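# Press the green-marked key through the slot under the lid

## Task

Put a hand into the gap beneath the orange rim of the lid and push down the one key that sits below the green mark, leaving every other key undisturbed. The keys are located past the step, at a height below it.

## Robot and tools

Robot: two arms, left_arm and right_arm, each ending in a five-finger hand (right_arm has a right hand, left_arm its mirror-image left hand). Base positions in the scene frame: left_arm (+0.018, +0.520, 0) m, right_arm (-0.001, -0.538, 0) m. Scene frame: origin on the table top halfway between the bases, z up, table at z = 0, left_arm's base on the +y side. Fixed cameras and the table use the scene frame. Every reported hand pose, velocity and Hand target is in that arm's own base frame. Offsets you send are along the current Hand target's own axes.

Hand point: a spot 0.05 m in front of the palm and 0.15 m out from the wrist flange. Its +z runs along the straightened fingers, +y points out of the palm, +x goes across the palm away from the thumb on the right hand and toward the thumb on the left hand. Straight fingertips reach about 0.06 to 0.07 m past the point. A bracket on the little-finger side of the wrist sticks out and can collide. With fingers level, the wrist may hang below the point and touch first.

One row = 28 numbers, each in [-1, 1], always covering both arms. Order: left_arm dx, dy, dz, rx, ry, rz; then left hand little, ring, middle, index, thumb_bend, thumb_turn, force_limit, speed; then the same 14 for right_arm. Pose numbers are offsets, not poses: 1.0 equals 0.6 m of travel or 180 degrees, and rx, ry, rz form one rotation vector. Offsets are measured from the Hand target at the start of the action or move, so sending the same offset again moves further. All zeros for an arm means hold its Hand target. Finger numbers are absolute targets: +1 open/straight, -1 closed/curled; thumb_turn -1 puts the thumb opposite the fingers, +1 beside the palm. force_limit maps -1 to about 0 N and +1 to 10 N (15 N for the two thumb motors). speed rises from near zero at -1 to full at +0.48 and stays full up to +1. To leave a hand unchanged, repeat the eight hand numbers you last sent; before any were sent, copy hand_measured plus hand_force_limit and hand_speed.

Tools:
execute_actions(actions, cameras): actions is a list of actions; each action is a table of up to 15 rows, one row per 1/30 s step, and a short table keeps its final row for the rest of the 15 steps. Every row in an action counts from the action's starting Hand target. Images come back only if actions is empty or cameras names them.
move(target, speed, blend, stop_force, zero, blocking, cameras): drives each hand point along a straight line toward target, one 28-number row or a list of up to 15 rows, each row an offset from the same starting Hand targets. speed in m/s, 0.002 to 3.6, default 0.25 (turn rate up to twice that in rad/s). blend in m rounds corners in a list. stop_force in N, 3 to 120, ends an arm's path when its wrist sensor feels that much push opposing the motion; zero (default true) re-zeroes before the move. blocking=false returns early and cannot combine with stop_force. Whole move capped at 10 s.
wait(seconds 0 to 10, cameras). stop(cameras) brakes a running move.
zoom_image(camera, region [x0, y0, x1, y1] in pixels, at most 504 each way) on cam_high, cam_low, cam_left_wrist or cam_right_wrist.
show_instructions() shows the reference pages. zero_wrist_force(arm) re-zeroes that arm's force sensor. finished_scene(scene) ends the current scene with its number; it is final.

Results: end_effector_position (m), end_effector_quat_wxyz, velocities, Hand target (the base for your next offsets), joint positions and torques, Wrist force and Wrist torque in the hand's axes plus a peak line, hand_measured, hand_stopped_by (moving, target, force, stalled, fault), hand_load_n, hand_force_limit, hand_speed, step readings, and the scene number. A move adds a move: line: done, off_target, moving, held or fault, plus limits=paced (pose clipped) or limits=held (steps withheld). Done does not prove contact or no contact. The hand often settles a little short of its Hand target; send the missing distance as a new offset.

Motion notes: per step the commanded orientation is clipped to 32 degrees from the measured one. Paths ignore obstacles and the other arm. Do not route a hand close to its own base. The arms are stiff, so a target even slightly past a firm surface can trigger a fault stop.

Hazards: net force near 150 N, or contact torque reaching 132 N m (shoulder, elbow) or 24.6 N m (wrist joints), halts the arm for 10 s. Contact between the two arms can fail the scene. Motors above 70 °C give a MOTOR HOT line; 85 °C brakes the arm for 30 to 60 s.

For this job: look through the cameras to find the slot under the orange lid edge and the key below the green mark, approach above the step, then enter the slot slowly with an extended finger. Press down with a slow move and a small stop_force, check no neighbouring key moved, then lift off with a move that has no stop_force before ending the scene.

Each tool is called after "Call:" as a command line: name --argument value for each argument, lists and objects as JSON in quotes; but a table of rows of numbers goes row by row, as --pt "numbers of a row", without its own name.

Reference images:

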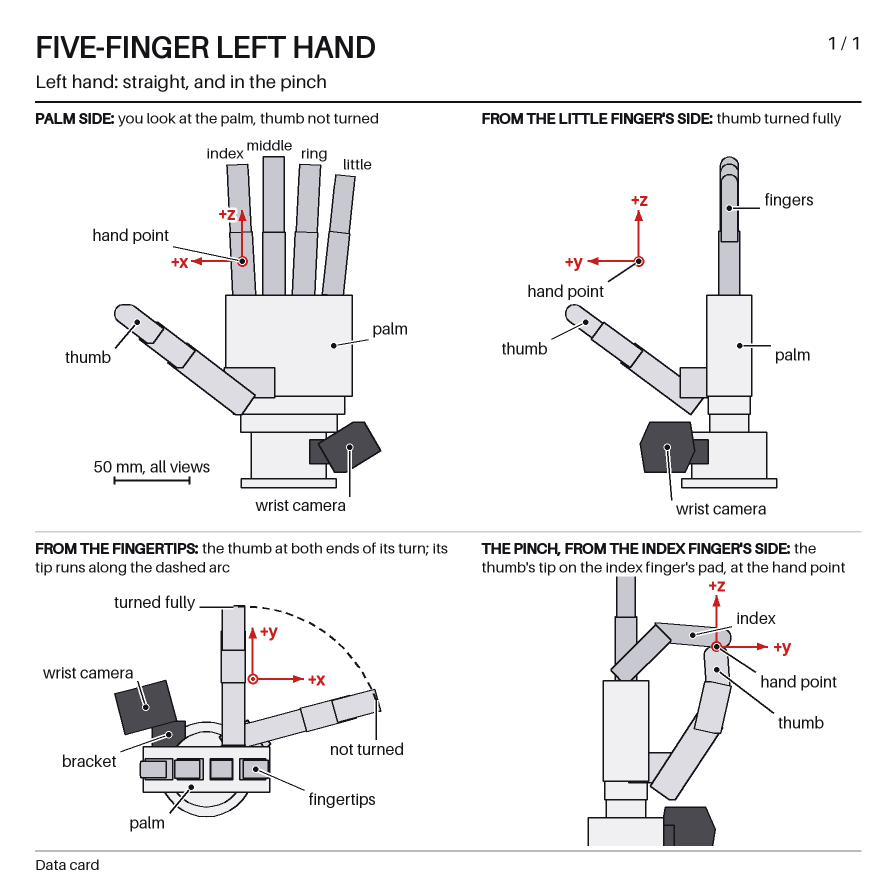

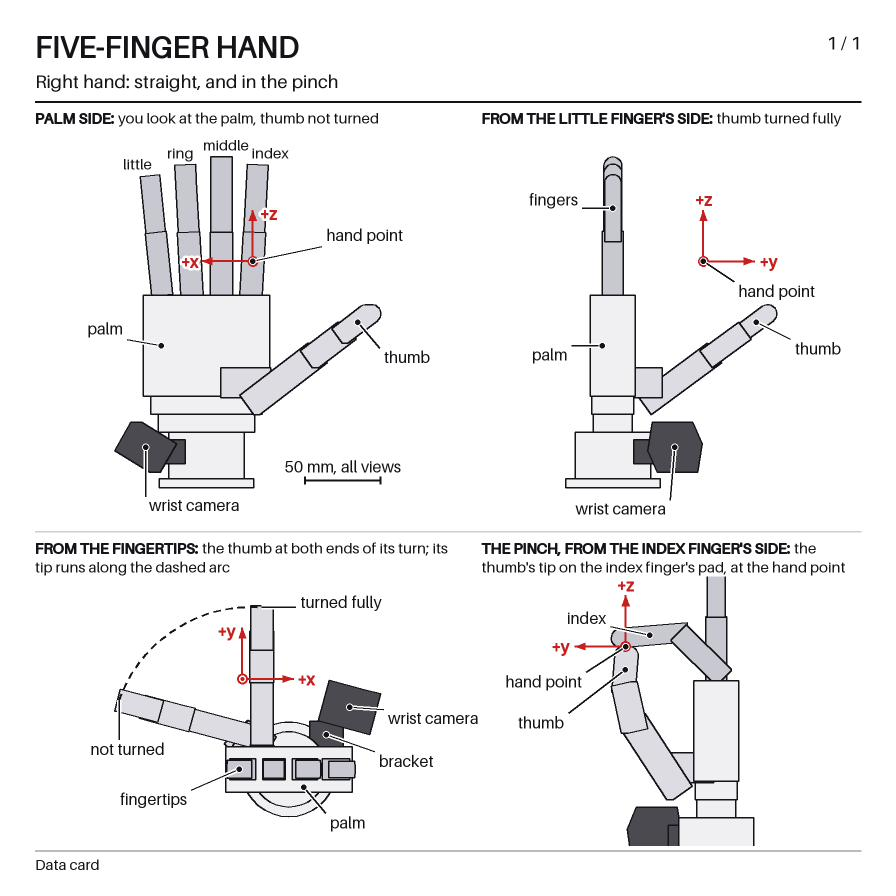

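## Session

Call:
execute_actions --actions '[]'

Scene clock: 0.00 s.
left_arm: end_effector_position=(+0.2674, +0.1273, +0.4704) hand_measured=(+1.000, +1.000, +1.000, +1.000, +1.000, +1.000) hand_load_n=(+0.0, +0.0, +0.0, +0.0, +0.0, +0.0) hand_stopped_by=(target, target, target, target, target, target) hand_force_limit=0.00 hand_speed=-0.80 end_effector_quat_wxyz=(+0.019, +0.903, +0.430, -0.003) | right_arm: end_effector_position=(+0.2589, -0.1125, +0.4900) hand_measured=(+1.000, +1.000, +1.000, +1.000, +1.000, +1.000) hand_load_n=(+0.0, +0.0, +0.0, +0.0, +0.0, +0.0) hand_stopped_by=(target, target, target, target, target, target) hand_force_limit=0.00 hand_speed=-0.80 end_effector_quat_wxyz=(+0.009, +0.431, +0.902, -0.010)
Joint positions: left_arm=[4.355 -1.432 -1.365 1.194 -1.548 1.895] | right_arm=[-1.194 -1.75 1.324 1.97 1.573 -1.875]
Joint velocities: within noise
Joint torques (N m): no reading
Motor temperatures (°C): left_arm=[37 41 32 34 39 35] | right_arm=[42 33 29 39 42 41]
Wrist force (N): no reading
Wrist torque (N m): no reading
Wrist force, peak (N): no reading
Hand target: left_arm +0.2674, +0.1273, +0.4704; +0.019, +0.903, +0.430, -0.003 | right_arm +0.2589, -0.1125, +0.4900; +0.009, +0.431, +0.902, -0.010

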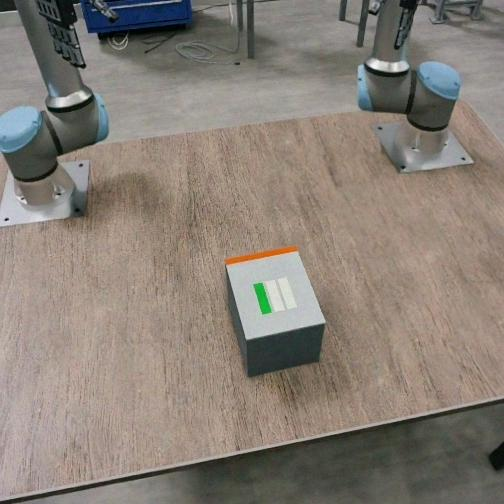

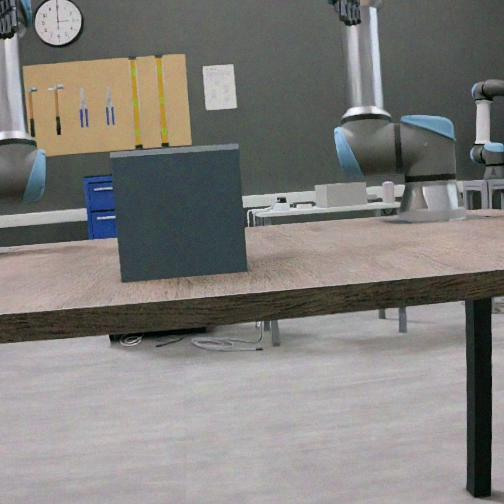

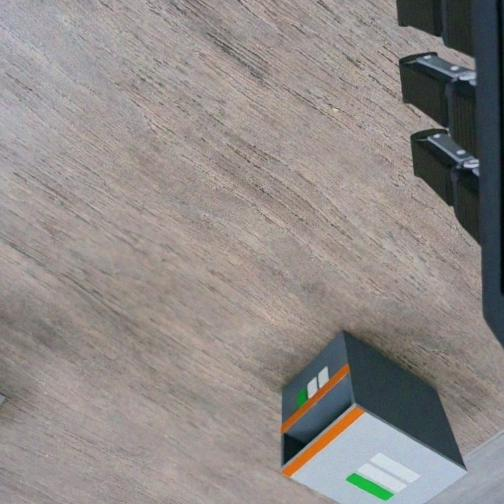

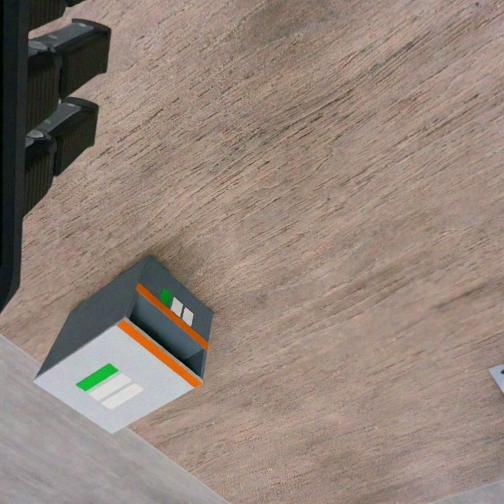

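Call:
zoom_image --camera "cam_left_wrist" --region '[260, 310, 480, 504]'

Call:
zoom_image --camera "cam_right_wrist" --region '[20, 240, 230, 450]'

Call:
zoom_image --camera "cam_high" --region '[190, 220, 350, 390]'

Call:
zoom_image --camera "cam_high" --region '[0, 0, 504, 230]'

Scaled by 2.291.

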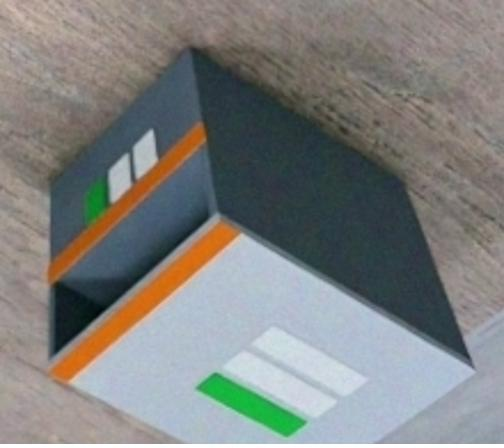

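Scaled by 2.400.

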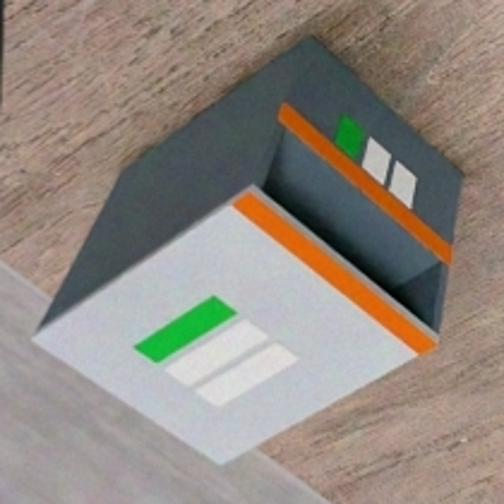

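Scaled by 2.965.

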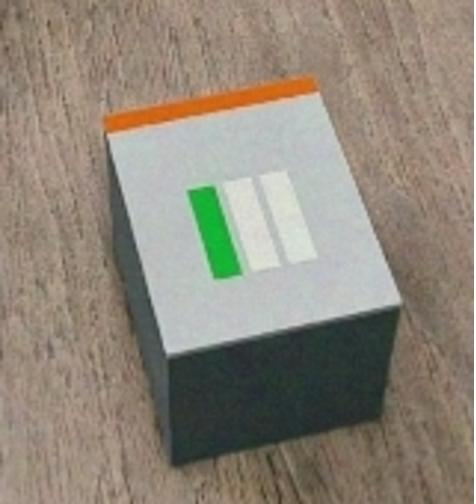

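Scaled by 1.000.

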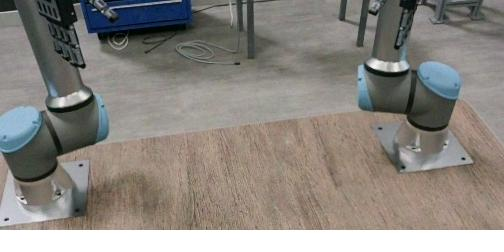

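Call:
zoom_image --camera "cam_left_wrist" --region '[300, 0, 504, 340]'

Call:
zoom_image --camera "cam_high" --region '[340, 0, 504, 180]'

Call:
zoom_image --camera "cam_high" --region '[0, 0, 164, 230]'

Scaled by 1.482.

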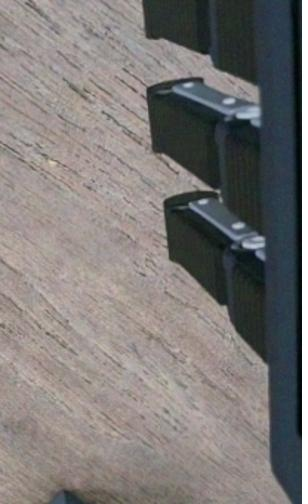

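Scaled by 2.800.

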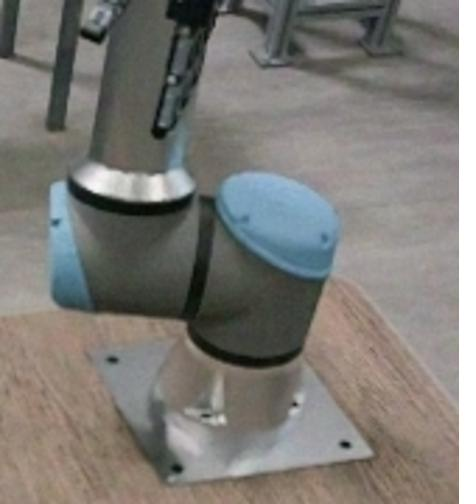

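Scaled by 2.191.

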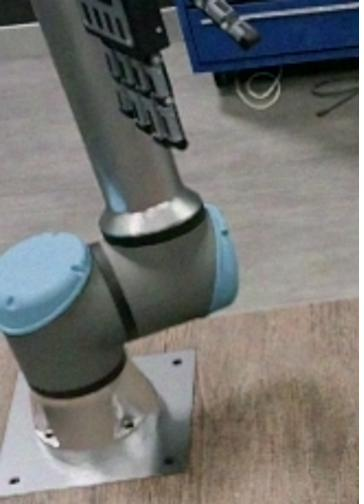

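Call:
move --target '[0.330, 0.2105, 0.25, 0.3102, 0.148, 0.2563, -1, -1, -1, 1, 1, 1, 0, 0, 0,0,0,0,0,0, 1,1,1,1,1,1,0,-0.8]' --speed 0.3 --cameras '["all"]'

Scene clock: 32.60 s.
left_arm: end_effector_position=(+0.4918, +0.1958, +0.3201) hand_measured=(-1.000, -1.000, -1.000, +1.000, +1.000, +1.000) hand_load_n=(+0.0, +0.0, +0.0, +0.0, +0.0, +0.0) hand_stopped_by=(target, target, target, target, target, target) hand_force_limit=0.00 hand_speed=0.00 end_effector_quat_wxyz=(-0.484, +0.875, +0.002, +0.005) | right_arm: end_effector_position=(+0.2589, -0.1125, +0.4900) hand_measured=(+1.000, +1.000, +1.000, +1.000, +1.000, +1.000) hand_load_n=(+0.0, +0.0, +0.0, +0.0, +0.0, +0.0) hand_stopped_by=(target, target, target, target, target, target) hand_force_limit=0.00 hand_speed=-0.80 end_effector_quat_wxyz=(+0.009, +0.431, +0.902, -0.010)
Joint positions: left_arm=[3.471 -1.896 -1.284 2.093 -2.496 2.14] | right_arm=[-1.194 -1.75 1.324 1.97 1.573 -1.875]
Joint torques (N m): left_arm=[10.62 32.35 28.05 -0.22 -1.61 1.21] | right_arm=[-0.3 -7.89 -18.36 2.13 0.28 0.11]
Wrist force (N): left_arm=[-0.9 1.7 -0.1] | right_arm=[-0.1 0.0 0.1]
Wrist torque (N m): left_arm=[0.17 0.11 0.13] | right_arm=[0.01 0.01 0.00]
Wrist force, peak (N): left_arm=[-0.6 2.1 0.6] | right_arm=[-0.4 0.1 0.2]
Hand target: left_arm +0.4918, +0.1959, +0.3201; -0.484, +0.875, +0.002, +0.005 | right_arm +0.2589, -0.1125, +0.4900; +0.009, +0.431, +0.902, -0.010
Off the commanded pose: left_arm 0.000 m, 0 deg | right_arm 0.000 m, 0 deg.
move: done

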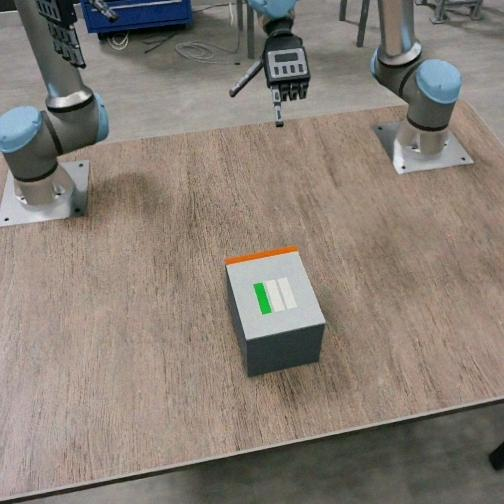

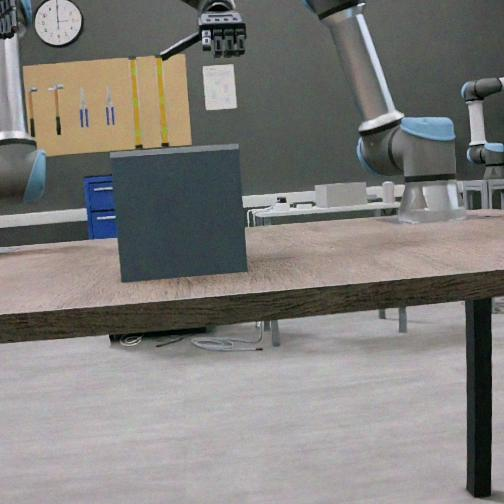

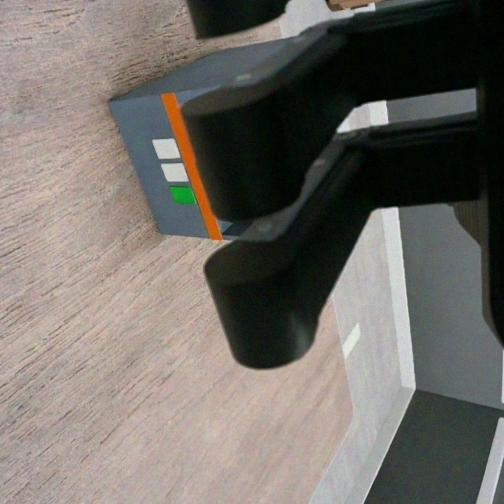

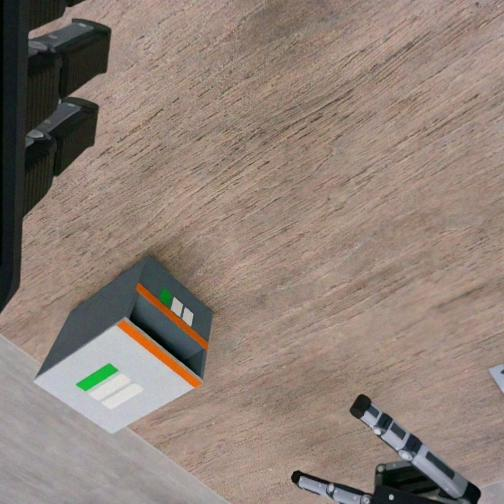

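Call:
move --target '[0.0917, 0.0272, 0.1697, 0, 0, 0, 1, 1, 1, 1, 1, 1, 0, 0, 0,0,0,0,0,0, 1,1,1,1,1,1,0,-0.8]' --speed 0.25 --cameras '["cam_left_wrist", "cam_high"]'

Scene clock: 41.53 s.
left_arm: end_effector_position=(+0.5476, +0.2734, +0.2527) hand_measured=(+1.000, +1.000, +1.000, +1.000, +1.000, +1.000) hand_load_n=(+0.0, +0.0, +0.0, +0.0, +0.0, +0.0) hand_stopped_by=(target, target, target, target, target, target) hand_force_limit=0.00 hand_speed=0.00 end_effector_quat_wxyz=(-0.484, +0.875, +0.002, +0.005) | right_arm: end_effector_position=(+0.2589, -0.1125, +0.4900) hand_measured=(+1.000, +1.000, +1.000, +1.000, +1.000, +1.000) hand_load_n=(+0.0, +0.0, +0.0, +0.0, +0.0, +0.0) hand_stopped_by=(target, target, target, target, target, target) hand_force_limit=0.00 hand_speed=-0.80 end_effector_quat_wxyz=(+0.009, +0.431, +0.902, -0.010)
Joint positions: left_arm=[3.579 -2.057 -1.201 2.287 -2.441 2.288] | right_arm=[-1.194 -1.75 1.324 1.97 1.573 -1.875]
Joint torques (N m): left_arm=[-11.27 37.5 18.13 -0.14 -2.22 0.11] | right_arm=[-0.15 -7.6 -18.25 2.03 0.39 0.19]
Wrist force (N): left_arm=[-1.1 1.3 0.1] | right_arm=[-0.2 0.1 0.0]
Wrist torque (N m): left_arm=[0.07 0.20 0.07] | right_arm=[0.02 0.03 0.00]
Wrist force, peak (N): left_arm=[-2.1 1.3 -1.9] | right_arm=[-0.3 0.4 -0.1]
Hand target: left_arm +0.5476, +0.2734, +0.2527; -0.484, +0.875, +0.002, +0.005 | right_arm +0.2589, -0.1125, +0.4900; +0.009, +0.431, +0.902, -0.010
Off the commanded pose: left_arm 0.000 m, 0 deg | right_arm 0.000 m, 0 deg.
move: done
Images, in order (width x height): cam_high 504x504, cam_left_wrist 504x504.

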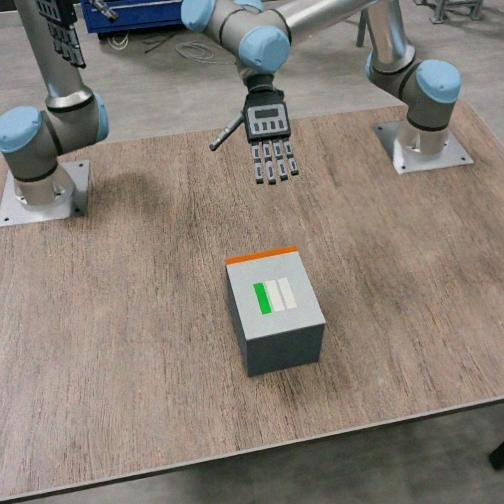

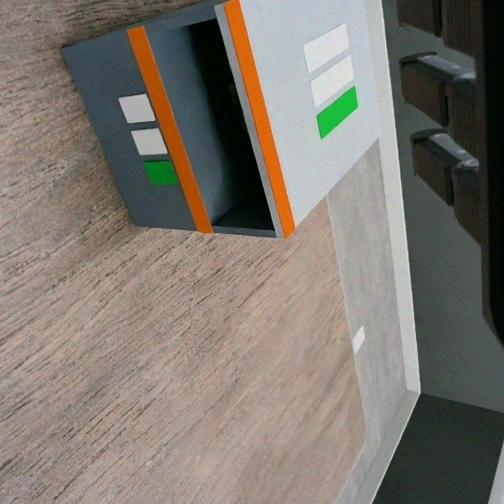

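Call:
zoom_image --camera "cam_left_wrist" --region '[50, 0, 390, 250]'

Call:
zoom_image --camera "cam_left_wrist" --region '[170, 10, 300, 240]'

Scaled by 1.482.

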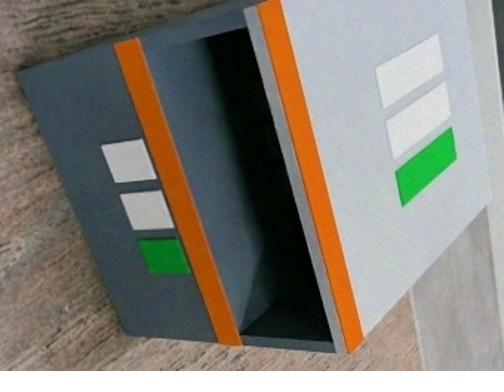

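Scaled by 2.191.

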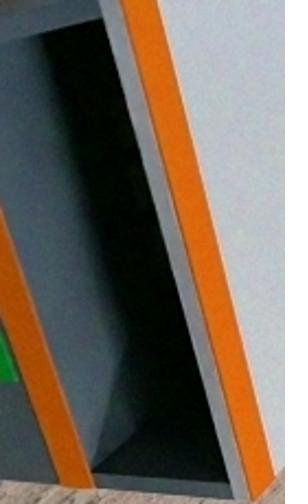

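Call:
zoom_image --camera "cam_left_wrist" --region '[190, 15, 270, 95]'

Call:
zoom_image --camera "cam_left_wrist" --region '[195, 90, 285, 235]'

Call:
execute_actions --actions '[]' --cameras '["cam_right_wrist"]'

Call:
zoom_image --camera "cam_right_wrist" --region '[110, 270, 220, 390]'

Scaled by 6.300.

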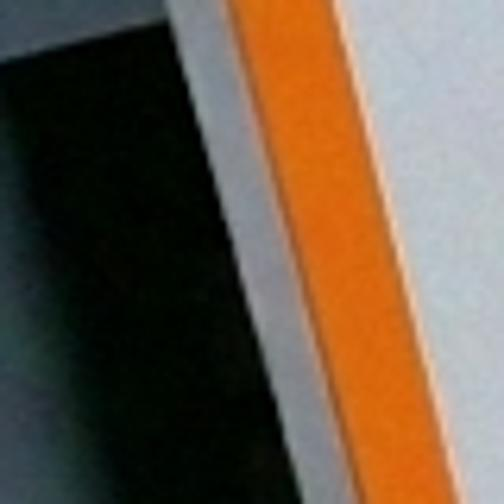

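Scaled by 3.476.

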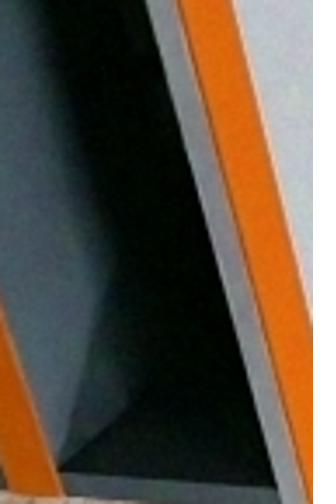

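Scene clock: 44.33 s.
left_arm: end_effector_position=(+0.5476, +0.2734, +0.2527) hand_measured=(+1.000, +1.000, +1.000, +1.000, +1.000, +1.000) hand_load_n=(+0.0, +0.0, +0.0, +0.0, +0.0, +0.0) hand_stopped_by=(target, target, target, target, target, target) hand_force_limit=0.00 hand_speed=0.00 end_effector_quat_wxyz=(-0.484, +0.875, +0.002, +0.005) | right_arm: end_effector_position=(+0.2589, -0.1125, +0.4900) hand_measured=(+1.000, +1.000, +1.000, +1.000, +1.000, +1.000) hand_load_n=(+0.0, +0.0, +0.0, +0.0, +0.0, +0.0) hand_stopped_by=(target, target, target, target, target, target) hand_force_limit=0.00 hand_speed=-0.80 end_effector_quat_wxyz=(+0.009, +0.431, +0.902, -0.010)
Joint positions: left_arm=[3.579 -2.057 -1.201 2.287 -2.441 2.289] | right_arm=[-1.194 -1.75 1.324 1.97 1.573 -1.875]
Joint velocities: within noise
Joint torques (N m): left_arm=[-11.76 29.08 26 1.06 -2.19 1.3] | right_arm=[-0.27 -8.25 -18.52 1.99 0.43 0.12]
Motor temperatures (°C): left_arm=[36 41 32 34 39 35] | right_arm=[42 33 29 39 42 41]
Wrist force (N): left_arm=[-1.2 1.2 0.2] | right_arm=[-0.1 0.1 0.0]
Wrist torque (N m): left_arm=[0.06 0.21 0.07] | right_arm=[0.01 0.02 0.00]
Wrist force, peak (N): left_arm=[-1.3 1.5 0.1] | right_arm=[-0.4 0.1 -0.1]
Hand target: left_arm +0.5476, +0.2734, +0.2527; -0.484, +0.875, +0.002, +0.005 | right_arm +0.2589, -0.1125, +0.4900; +0.009, +0.431, +0.902, -0.010
Off the commanded pose: left_arm 0.000 m, 0 deg | right_arm 0.000 m, 0 deg.
Images, in order (width x height): cam_right_wrist 504x504.

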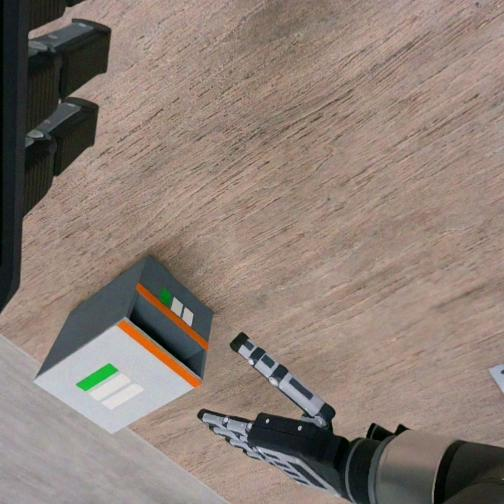

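Scaled by 4.200.

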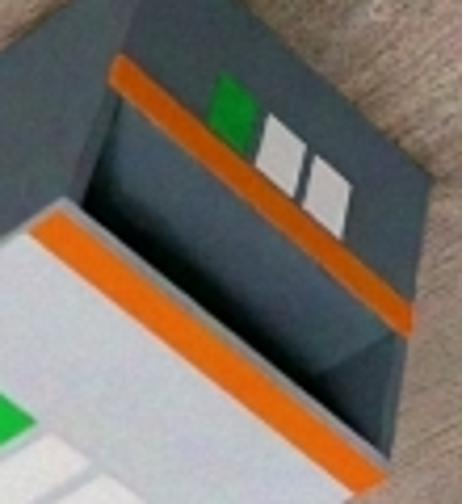

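Call:
move --target '[0.0978, 0.2148, 0.2222, 0.1057, -0.0146, -0.0026, 1, 1, 1, 1, 1, 1, 0, 0, 0,0,0,0,0,0, 1,1,1,1,1,1,0,-0.8]' --speed 0.25 --cameras '["all"]'

Scene clock: 66.57 s.
left_arm: end_effector_position=(+0.6083, +0.3176, +0.0733) hand_measured=(+1.000, +1.000, +1.000, +1.000, +1.000, +1.000) hand_load_n=(+0.0, +0.0, +0.0, +0.0, +0.0, +0.0) hand_stopped_by=(target, target, target, target, target, target) hand_force_limit=0.00 hand_speed=0.00 end_effector_quat_wxyz=(-0.621, +0.783, +0.018, -0.014) | right_arm: end_effector_position=(+0.2589, -0.1125, +0.4900) hand_measured=(+1.000, +1.000, +1.000, +1.000, +1.000, +1.000) hand_load_n=(+0.0, +0.0, +0.0, +0.0, +0.0, +0.0) hand_stopped_by=(target, target, target, target, target, target) hand_force_limit=0.00 hand_speed=-0.80 end_effector_quat_wxyz=(+0.009, +0.431, +0.902, -0.010)
Joint positions: left_arm=[3.514 -2.347 -1.319 3.039 -2.744 2.552] | right_arm=[-1.194 -1.75 1.324 1.97 1.573 -1.875]
Joint torques (N m): left_arm=[10.14 37.84 26.62 -0.1 -1.55 -0.31] | right_arm=[-0.15 -7.85 -18.88 2.1 0.63 0.1]
Wrist force (N): left_arm=[-1.2 1.6 0.3] | right_arm=[0.0 -0.1 0.0]
Wrist torque (N m): left_arm=[0.06 0.19 0.14] | right_arm=[-0.01 0.01 0.00]
Wrist force, peak (N): left_arm=[-1.1 4.0 0.9] | right_arm=[-0.3 0.3 0.0]
Hand target: left_arm +0.6083, +0.3177, +0.0733; -0.621, +0.783, +0.018, -0.014 | right_arm +0.2589, -0.1125, +0.4900; +0.009, +0.431, +0.902, -0.010
Off the commanded pose: left_arm 0.000 m, 0 deg | right_arm 0.000 m, 0 deg.
move: done

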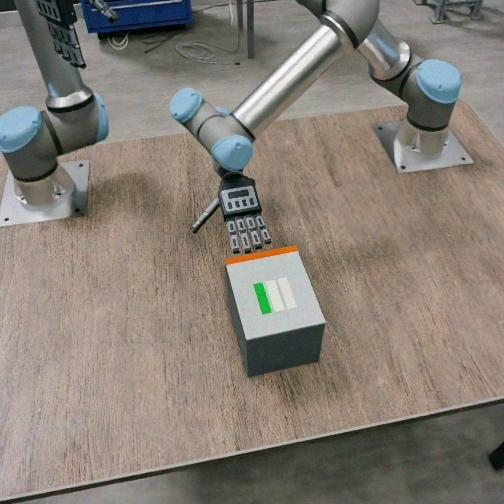

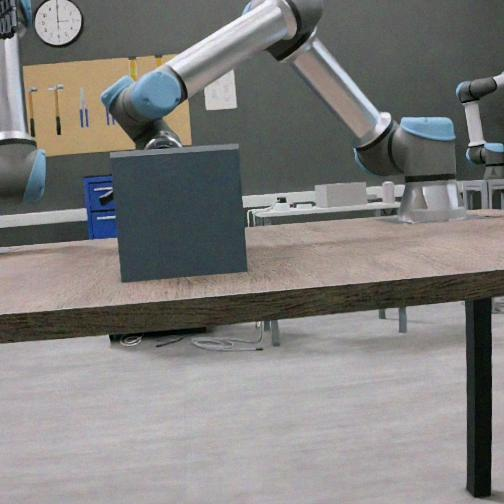

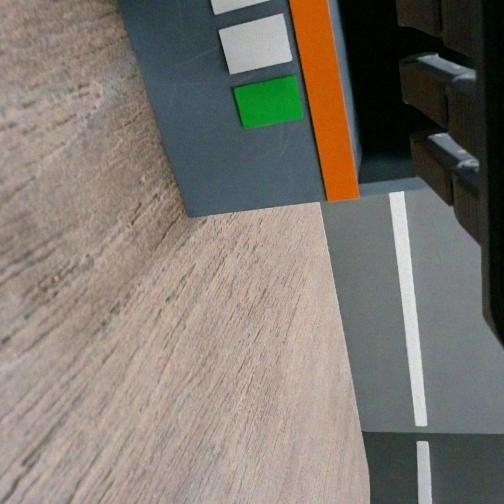

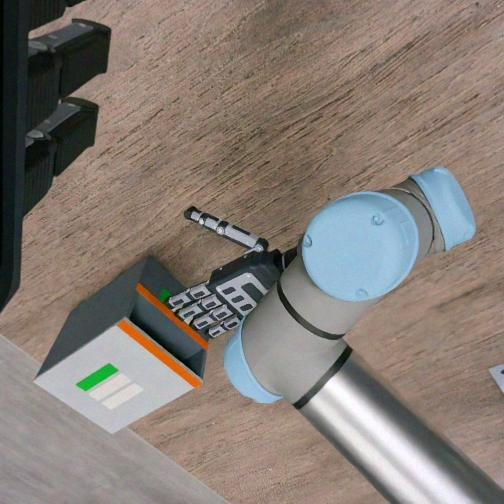

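Call:
zoom_image --camera "cam_high" --region '[180, 160, 340, 330]'

Call:
zoom_image --camera "cam_left_wrist" --region '[180, 0, 504, 230]'

Call:
zoom_image --camera "cam_right_wrist" --region '[100, 200, 300, 400]'

Scaled by 2.965.

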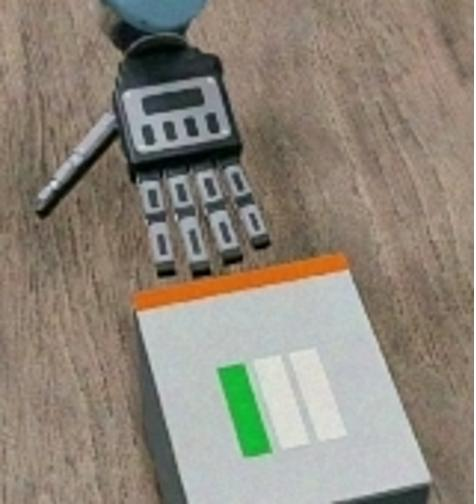

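Scaled by 1.556.

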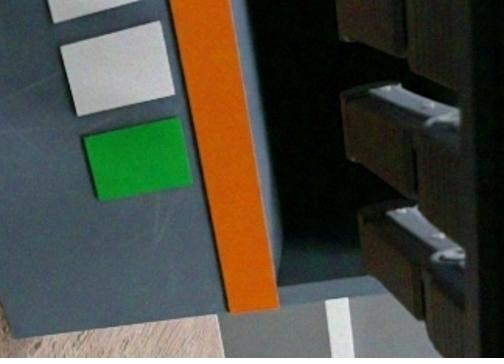

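Scaled by 2.520.

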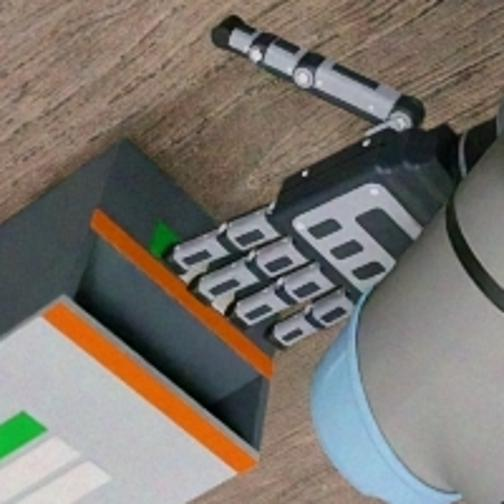

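Call:
zoom_image --camera "cam_high" --region '[220, 210, 310, 330]'

Scaled by 4.200.

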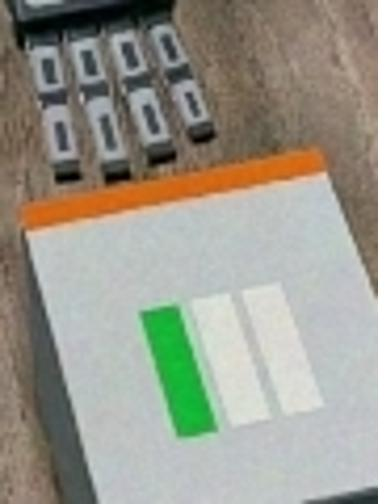

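Call:
move --target '[0.0058, 0, 0.1833, 0, 0, 0, 1, 1, 1, 1, 1, 1, 0, 0, 0,0,0,0,0,0, 1,1,1,1,1,1,0,-0.8]' --speed 0.06 --stop_force 8 --cameras '["cam_high", "cam_left_wrist", "cam_right_wrist"]'

Scene clock: 76.83 s.
left_arm: end_effector_position=(+0.6070, +0.4248, +0.0483) hand_measured=(+1.000, +1.000, +1.000, +1.000, +1.000, +1.000) hand_load_n=(+0.0, +0.0, +0.0, +0.5, +0.0, +0.0) hand_stopped_by=(target, target, target, target, target, target) hand_force_limit=0.00 hand_speed=0.00 end_effector_quat_wxyz=(-0.621, +0.783, +0.018, -0.014) | right_arm: end_effector_position=(+0.2589, -0.1125, +0.4900) hand_measured=(+1.000, +1.000, +1.000, +1.000, +1.000, +1.000) hand_load_n=(+0.0, +0.0, +0.0, +0.0, +0.0, +0.0) hand_stopped_by=(target, target, target, target, target, target) hand_force_limit=0.00 hand_speed=-0.80 end_effector_quat_wxyz=(+0.009, +0.431, +0.902, -0.010)
Joint positions: left_arm=[3.678 -2.388 -1.289 3.219 -2.603 2.74] | right_arm=[-1.194 -1.75 1.324 1.97 1.573 -1.875]
Joint torques (N m): left_arm=[-11.26 59.48 11.2 -2.18 -1.5 -1.29] | right_arm=[0.59 -9.07 -19.01 2.05 0.52 0.09]
Wrist force (N): left_arm=[-1.6 0.5 0.6] | right_arm=[0.0 0.2 0.0]
Wrist torque (N m): left_arm=[0.08 0.20 0.02] | right_arm=[0.04 0.01 0.01]
Wrist force, peak (N): left_arm=[-1.6 1.8 0.2] | right_arm=[-0.2 0.4 0.3]
Hand target: left_arm +0.6070, +0.4248, +0.0483; -0.621, +0.783, +0.018, -0.014 | right_arm +0.2589, -0.1125, +0.4900; +0.009, +0.431, +0.902, -0.010
Off the commanded pose: left_arm 0.000 m, 0 deg | right_arm 0.000 m, 0 deg.
move: done
Images, in order (width x height): cam_high 504x504, cam_left_wrist 504x504, cam_right_wrist 504x504.

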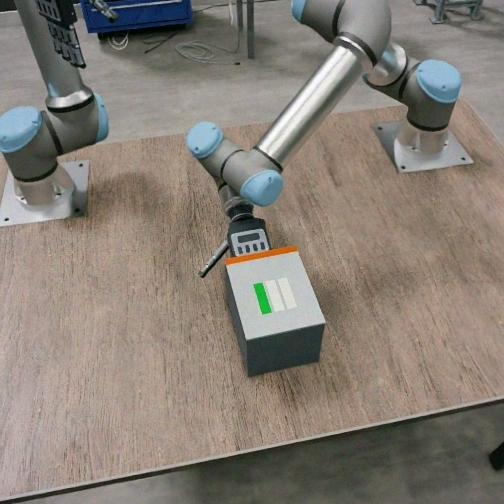

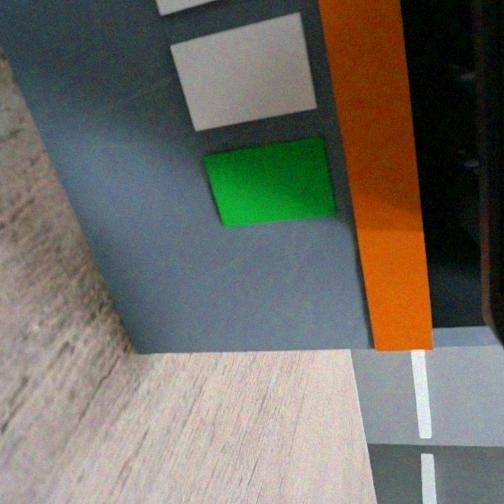

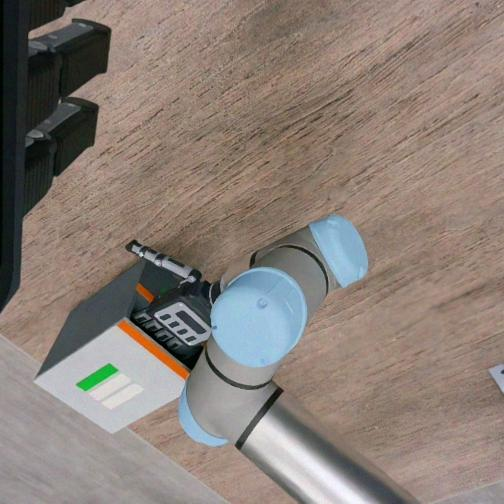

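Call:
zoom_image --camera "cam_right_wrist" --region '[60, 220, 240, 400]'

Call:
zoom_image --camera "cam_left_wrist" --region '[370, 0, 504, 360]'

Call:
zoom_image --camera "cam_high" --region '[190, 200, 310, 320]'

Scaled by 2.800.

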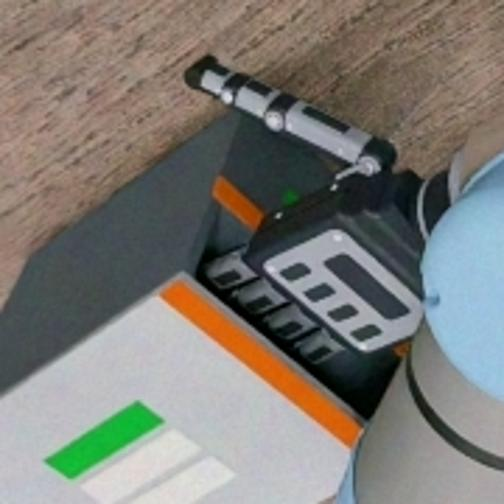

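Scaled by 1.400.

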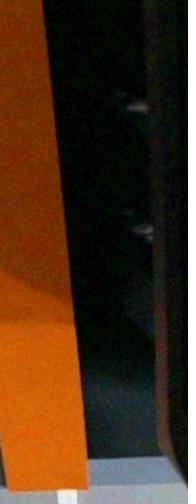

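Scaled by 4.200.

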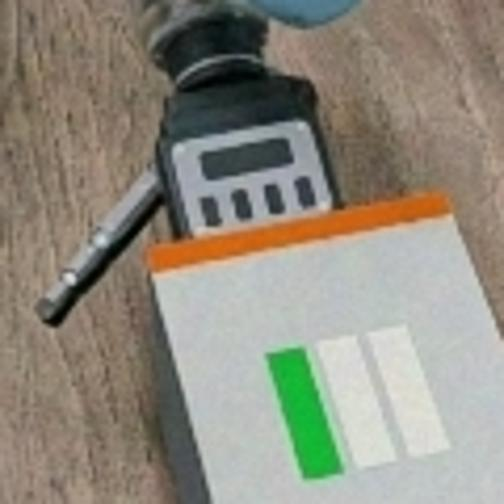

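Call:
move --target '[0, 0, 0.035, 0, 0, 0, 1, 1, 1, 1, 1, 1, 0, 0, 0,0,0,0,0,0, 1,1,1,1,1,1,0,-0.8]' --speed 0.03 --stop_force 5 --cameras '["cam_high", "cam_right_wrist"]'

Scene clock: 85.60 s.
left_arm: end_effector_position=(+0.6061, +0.4453, +0.0435) hand_measured=(+1.000, +1.000, +1.000, +1.000, +1.000, +1.000) hand_load_n=(+0.0, +0.0, +0.0, +0.0, +0.0, +0.0) hand_stopped_by=(target, target, target, target, target, target) hand_force_limit=0.00 hand_speed=0.00 end_effector_quat_wxyz=(-0.621, +0.783, +0.018, -0.014) | right_arm: end_effector_position=(+0.2589, -0.1125, +0.4900) hand_measured=(+1.000, +1.000, +1.000, +1.000, +1.000, +1.000) hand_load_n=(+0.0, +0.0, +0.0, +0.0, +0.0, +0.0) hand_stopped_by=(target, target, target, target, target, target) hand_force_limit=0.00 hand_speed=-0.80 end_effector_quat_wxyz=(+0.009, +0.431, +0.902, -0.010)
Joint positions: left_arm=[3.708 -2.401 -1.275 3.238 -2.576 2.764] | right_arm=[-1.194 -1.75 1.324 1.97 1.573 -1.875]
Joint torques (N m): left_arm=[-12.65 60.39 12.38 -2.36 -1.45 -1.77] | right_arm=[0.3 -8.66 -19.41 2.2 0.75 0.1]
Wrist force (N): left_arm=[-1.5 0.9 0.5] | right_arm=[0.0 0.1 0.1]
Wrist torque (N m): left_arm=[0.10 0.22 -0.09] | right_arm=[0.01 0.00 0.00]
Wrist force, peak (N): left_arm=[-1.6 1.8 -0.1] | right_arm=[-0.2 0.3 0.2]
Hand target: left_arm +0.6061, +0.4453, +0.0435; -0.621, +0.783, +0.018, -0.014 | right_arm +0.2589, -0.1125, +0.4900; +0.009, +0.431, +0.902, -0.010
Off the commanded pose: left_arm 0.000 m, 0 deg | right_arm 0.000 m, 0 deg.
move: done
Images, in order (width x height): cam_high 504x504, cam_right_wrist 504x504.

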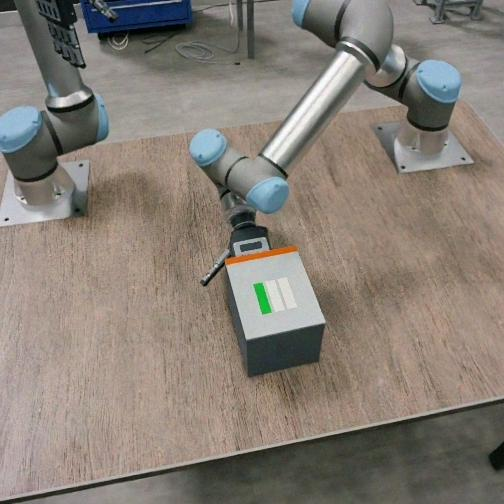

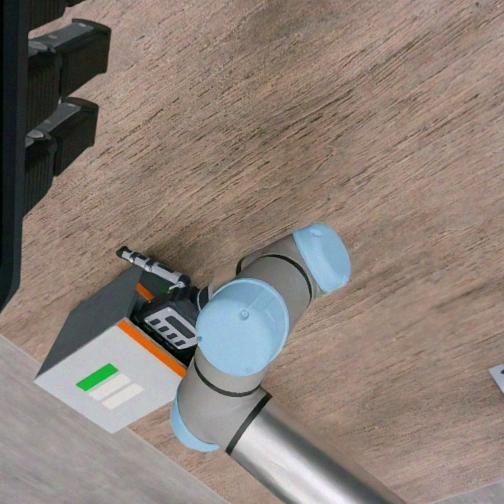

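Call:
move --target '[0, 0, 0, 0, 0, 0, 1, 1, 0.25, 1, 1, 1, -0.6, -0.85, 0,0,0,0,0,0, 1,1,1,1,1,1,0,-0.8]' --cameras '["cam_high", "cam_left_wrist"]'

Scene clock: 86.70 s.
left_arm: end_effector_position=(+0.6061, +0.4453, +0.0435) hand_measured=(+1.000, +1.000, +0.988, +1.000, +1.000, +1.000) hand_load_n=(+0.0, +0.0, +3.5, +0.0, +0.0, +0.0) hand_stopped_by=(target, target, force, target, target, target) hand_force_limit=-0.60 hand_speed=-0.85 end_effector_quat_wxyz=(-0.621, +0.783, +0.018, -0.014) | right_arm: end_effector_position=(+0.2589, -0.1125, +0.4900) hand_measured=(+1.000, +1.000, +1.000, +1.000, +1.000, +1.000) hand_load_n=(+0.0, +0.0, +0.0, +0.0, +0.0, +0.0) hand_stopped_by=(target, target, target, target, target, target) hand_force_limit=0.00 hand_speed=-0.80 end_effector_quat_wxyz=(+0.009, +0.431, +0.902, -0.010)
Joint positions: left_arm=[3.708 -2.401 -1.275 3.238 -2.576 2.764] | right_arm=[-1.194 -1.75 1.324 1.97 1.573 -1.875]
Joint torques (N m): left_arm=[-12.18 50.2 12.37 -1.82 -0.94 -1.6] | right_arm=[-1.32 -9.07 -19.49 2.05 0.68 0.27]
Wrist force (N): left_arm=[-1.0 -3.9 1.8] | right_arm=[-0.2 -0.1 0.2]
Wrist torque (N m): left_arm=[0.05 0.23 0.05] | right_arm=[-0.02 0.02 -0.01]
Wrist force, peak (N): left_arm=[-1.4 -4.6 2.0] | right_arm=[-0.2 0.3 0.2]
Hand target: left_arm +0.6061, +0.4453, +0.0435; -0.621, +0.783, +0.018, -0.014 | right_arm +0.2589, -0.1125, +0.4900; +0.009, +0.431, +0.902, -0.010
Off the commanded pose: left_arm 0.000 m, 0 deg | right_arm 0.000 m, 0 deg.
move: done
Images, in order (width x height): cam_high 504x504, cam_left_wrist 504x504.

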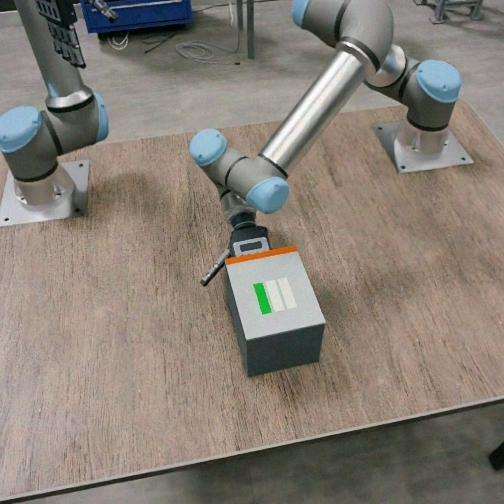

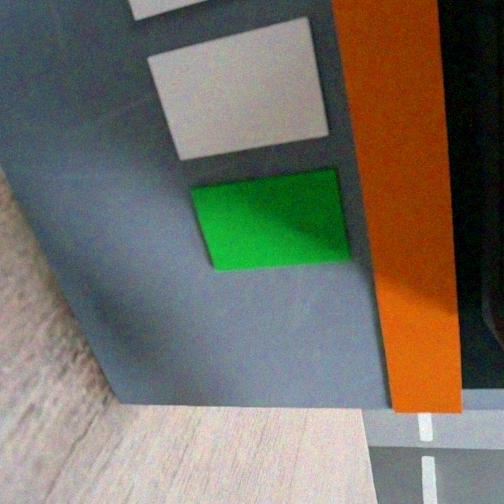

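Call:
move --target '[0, 0, 0, 0, 0, 0, 1, 1, 0.24, 1, 1, 1, 0.0, -0.85, 0,0,0,0,0,0, 1,1,1,1,1,1,0,-0.8]' --cameras '["cam_high", "cam_left_wrist"]'

Scene clock: 88.97 s.
left_arm: end_effector_position=(+0.6061, +0.4453, +0.0435) hand_measured=(+1.000, +1.000, +0.978, +1.000, +1.000, +1.000) hand_load_n=(+0.0, -0.5, +7.0, +0.0, +0.0, +0.0) hand_stopped_by=(target, target, force, target, target, target) hand_force_limit=0.00 hand_speed=-0.85 end_effector_quat_wxyz=(-0.621, +0.783, +0.018, -0.014) | right_arm: end_effector_position=(+0.2589, -0.1125, +0.4900) hand_measured=(+1.000, +1.000, +1.000, +1.000, +1.000, +1.000) hand_load_n=(+0.0, +0.0, +0.0, +0.0, +0.0, +0.0) hand_stopped_by=(target, target, target, target, target, target) hand_force_limit=0.00 hand_speed=-0.80 end_effector_quat_wxyz=(+0.009, +0.431, +0.902, -0.010)
Joint positions: left_arm=[3.708 -2.401 -1.275 3.238 -2.576 2.764] | right_arm=[-1.194 -1.75 1.324 1.97 1.573 -1.875]
Joint torques (N m): left_arm=[-11.17 37.97 12.51 -1.07 0.73 -1.34] | right_arm=[-0.31 -9.18 -19.41 2.21 0.69 0.2]
Wrist force (N): left_arm=[-1.1 -9.5 3.5] | right_arm=[-0.4 0.2 -0.2]
Wrist torque (N m): left_arm=[0.04 0.30 0.19] | right_arm=[0.04 0.07 -0.02]
Wrist force, peak (N): left_arm=[-1.2 -10.2 3.7] | right_arm=[-0.4 0.2 -0.2]
Hand target: left_arm +0.6061, +0.4453, +0.0435; -0.621, +0.783, +0.018, -0.014 | right_arm +0.2589, -0.1125, +0.4900; +0.009, +0.431, +0.902, -0.010
Off the commanded pose: left_arm 0.000 m, 0 deg | right_arm 0.000 m, 0 deg.
move: done
Images, in order (width x height): cam_high 504x504, cam_left_wrist 504x504.

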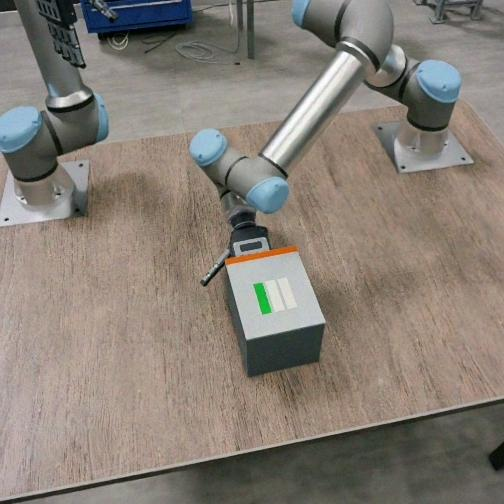

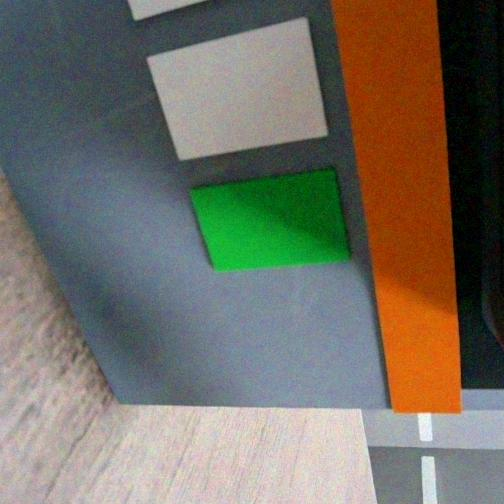

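Call:
move --target '[0, -0.0162, -0.0038, 0, 0, 0, 1, 1, 1, 1, 1, 1, 0.0, 0, 0,0,0,0,0,0, 1,1,1,1,1,1,0,-0.8]' --speed 0.04

Call:
move --target '[0, 0, 0.0333, 0, 0, 0, 1, 1, 1, 1, 1, 1, 0.0, 0, 0,0,0,0,0,0, 1,1,1,1,1,1,0,-0.8]' --speed 0.03 --stop_force 5 --cameras '["cam_high", "cam_left_wrist", "cam_right_wrist"]'

Scene clock: 96.77 s.
left_arm: end_effector_position=(+0.6061, +0.4453, +0.0537) hand_measured=(+1.000, +1.000, +1.000, +1.000, +1.000, +1.000) hand_load_n=(+0.0, -0.5, +0.0, +0.0, +0.0, +0.0) hand_stopped_by=(target, target, target, target, target, target) hand_force_limit=0.00 hand_speed=0.00 end_effector_quat_wxyz=(-0.621, +0.783, +0.018, -0.014) | right_arm: end_effector_position=(+0.2589, -0.1125, +0.4900) hand_measured=(+1.000, +1.000, +1.000, +1.000, +1.000, +1.000) hand_load_n=(+0.0, +0.0, +0.0, +0.0, +0.0, +0.0) hand_stopped_by=(target, target, target, target, target, target) hand_force_limit=0.00 hand_speed=-0.80 end_effector_quat_wxyz=(+0.009, +0.431, +0.902, -0.010)
Joint positions: left_arm=[3.708 -2.389 -1.269 3.22 -2.576 2.764] | right_arm=[-1.194 -1.75 1.324 1.97 1.573 -1.875]
Joint torques (N m): left_arm=[-13.4 42.67 20.19 1.7 0.31 0.28] | right_arm=[-0.49 -9.26 -19.75 2.2 0.78 0.22]
Wrist force (N): left_arm=[-1.2 1.8 -0.1] | right_arm=[-0.2 0.0 -0.1]
Wrist torque (N m): left_arm=[0.09 0.21 -0.08] | right_arm=[0.00 0.04 -0.01]
Wrist force, peak (N): left_arm=[-1.1 -10.1 3.6] | right_arm=[-0.3 0.3 0.0]
Hand target: left_arm +0.6061, +0.4453, +0.0535; -0.621, +0.783, +0.018, -0.014 | right_arm +0.2589, -0.1125, +0.4900; +0.009, +0.431, +0.902, -0.010
Off the commanded pose: left_arm 0.000 m, 0 deg | right_arm 0.000 m, 0 deg.
move: done

Scene clock: 98.60 s.
left_arm: end_effector_position=(+0.6052, +0.4647, +0.0490) hand_measured=(+1.000, +1.000, +1.000, +1.000, +1.000, +1.000) hand_load_n=(+0.0, +0.0, +0.0, +0.0, +0.0, +0.0) hand_stopped_by=(target, target, target, target, target, target) hand_force_limit=0.00 hand_speed=0.00 end_effector_quat_wxyz=(-0.621, +0.783, +0.018, -0.014) | right_arm: end_effector_position=(+0.2589, -0.1125, +0.4900) hand_measured=(+1.000, +1.000, +1.000, +1.000, +1.000, +1.000) hand_load_n=(+0.0, +0.0, +0.0, +0.0, +0.0, +0.0) hand_stopped_by=(target, target, target, target, target, target) hand_force_limit=0.00 hand_speed=-0.80 end_effector_quat_wxyz=(+0.009, +0.431, +0.902, -0.010)
Joint positions: left_arm=[3.735 -2.404 -1.252 3.235 -2.551 2.785] | right_arm=[-1.194 -1.75 1.324 1.97 1.573 -1.875]
Joint torques (N m): left_arm=[-12.01 60.21 12.71 -2.23 -1.81 -1.74] | right_arm=[-0.72 -9.25 -20.19 2.2 0.92 0.18]
Wrist force (N): left_arm=[-1.4 1.8 0.1] | right_arm=[-0.2 0.3 0.1]
Wrist torque (N m): left_arm=[0.09 0.24 -0.13] | right_arm=[0.03 0.03 -0.01]
Wrist force, peak (N): left_arm=[-1.4 2.2 -0.1] | right_arm=[-0.3 0.2 -0.1]
Hand target: left_arm +0.6052, +0.4647, +0.0490; -0.621, +0.783, +0.018, -0.014 | right_arm +0.2589, -0.1125, +0.4900; +0.009, +0.431, +0.902, -0.010
Off the commanded pose: left_arm 0.000 m, 0 deg | right_arm 0.000 m, 0 deg.
move: done
Images, in order (width x height): cam_high 504x504, cam_left_wrist 504x504, cam_right_wrist 504x504.

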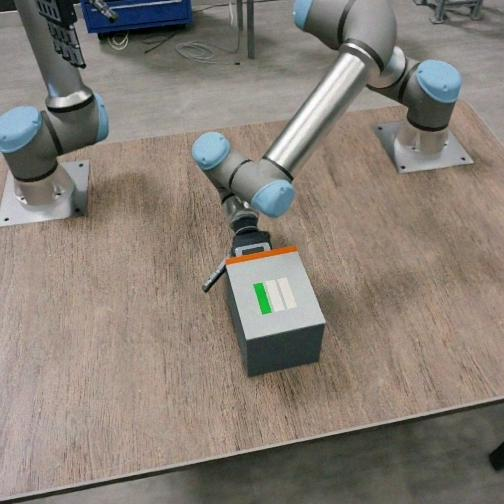

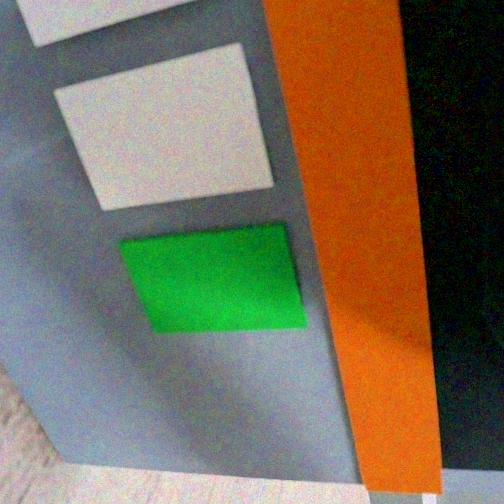

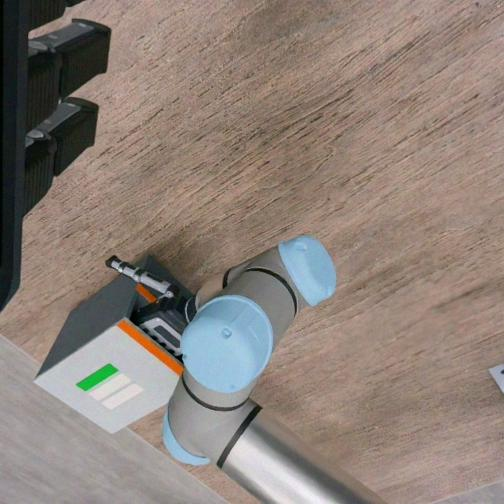

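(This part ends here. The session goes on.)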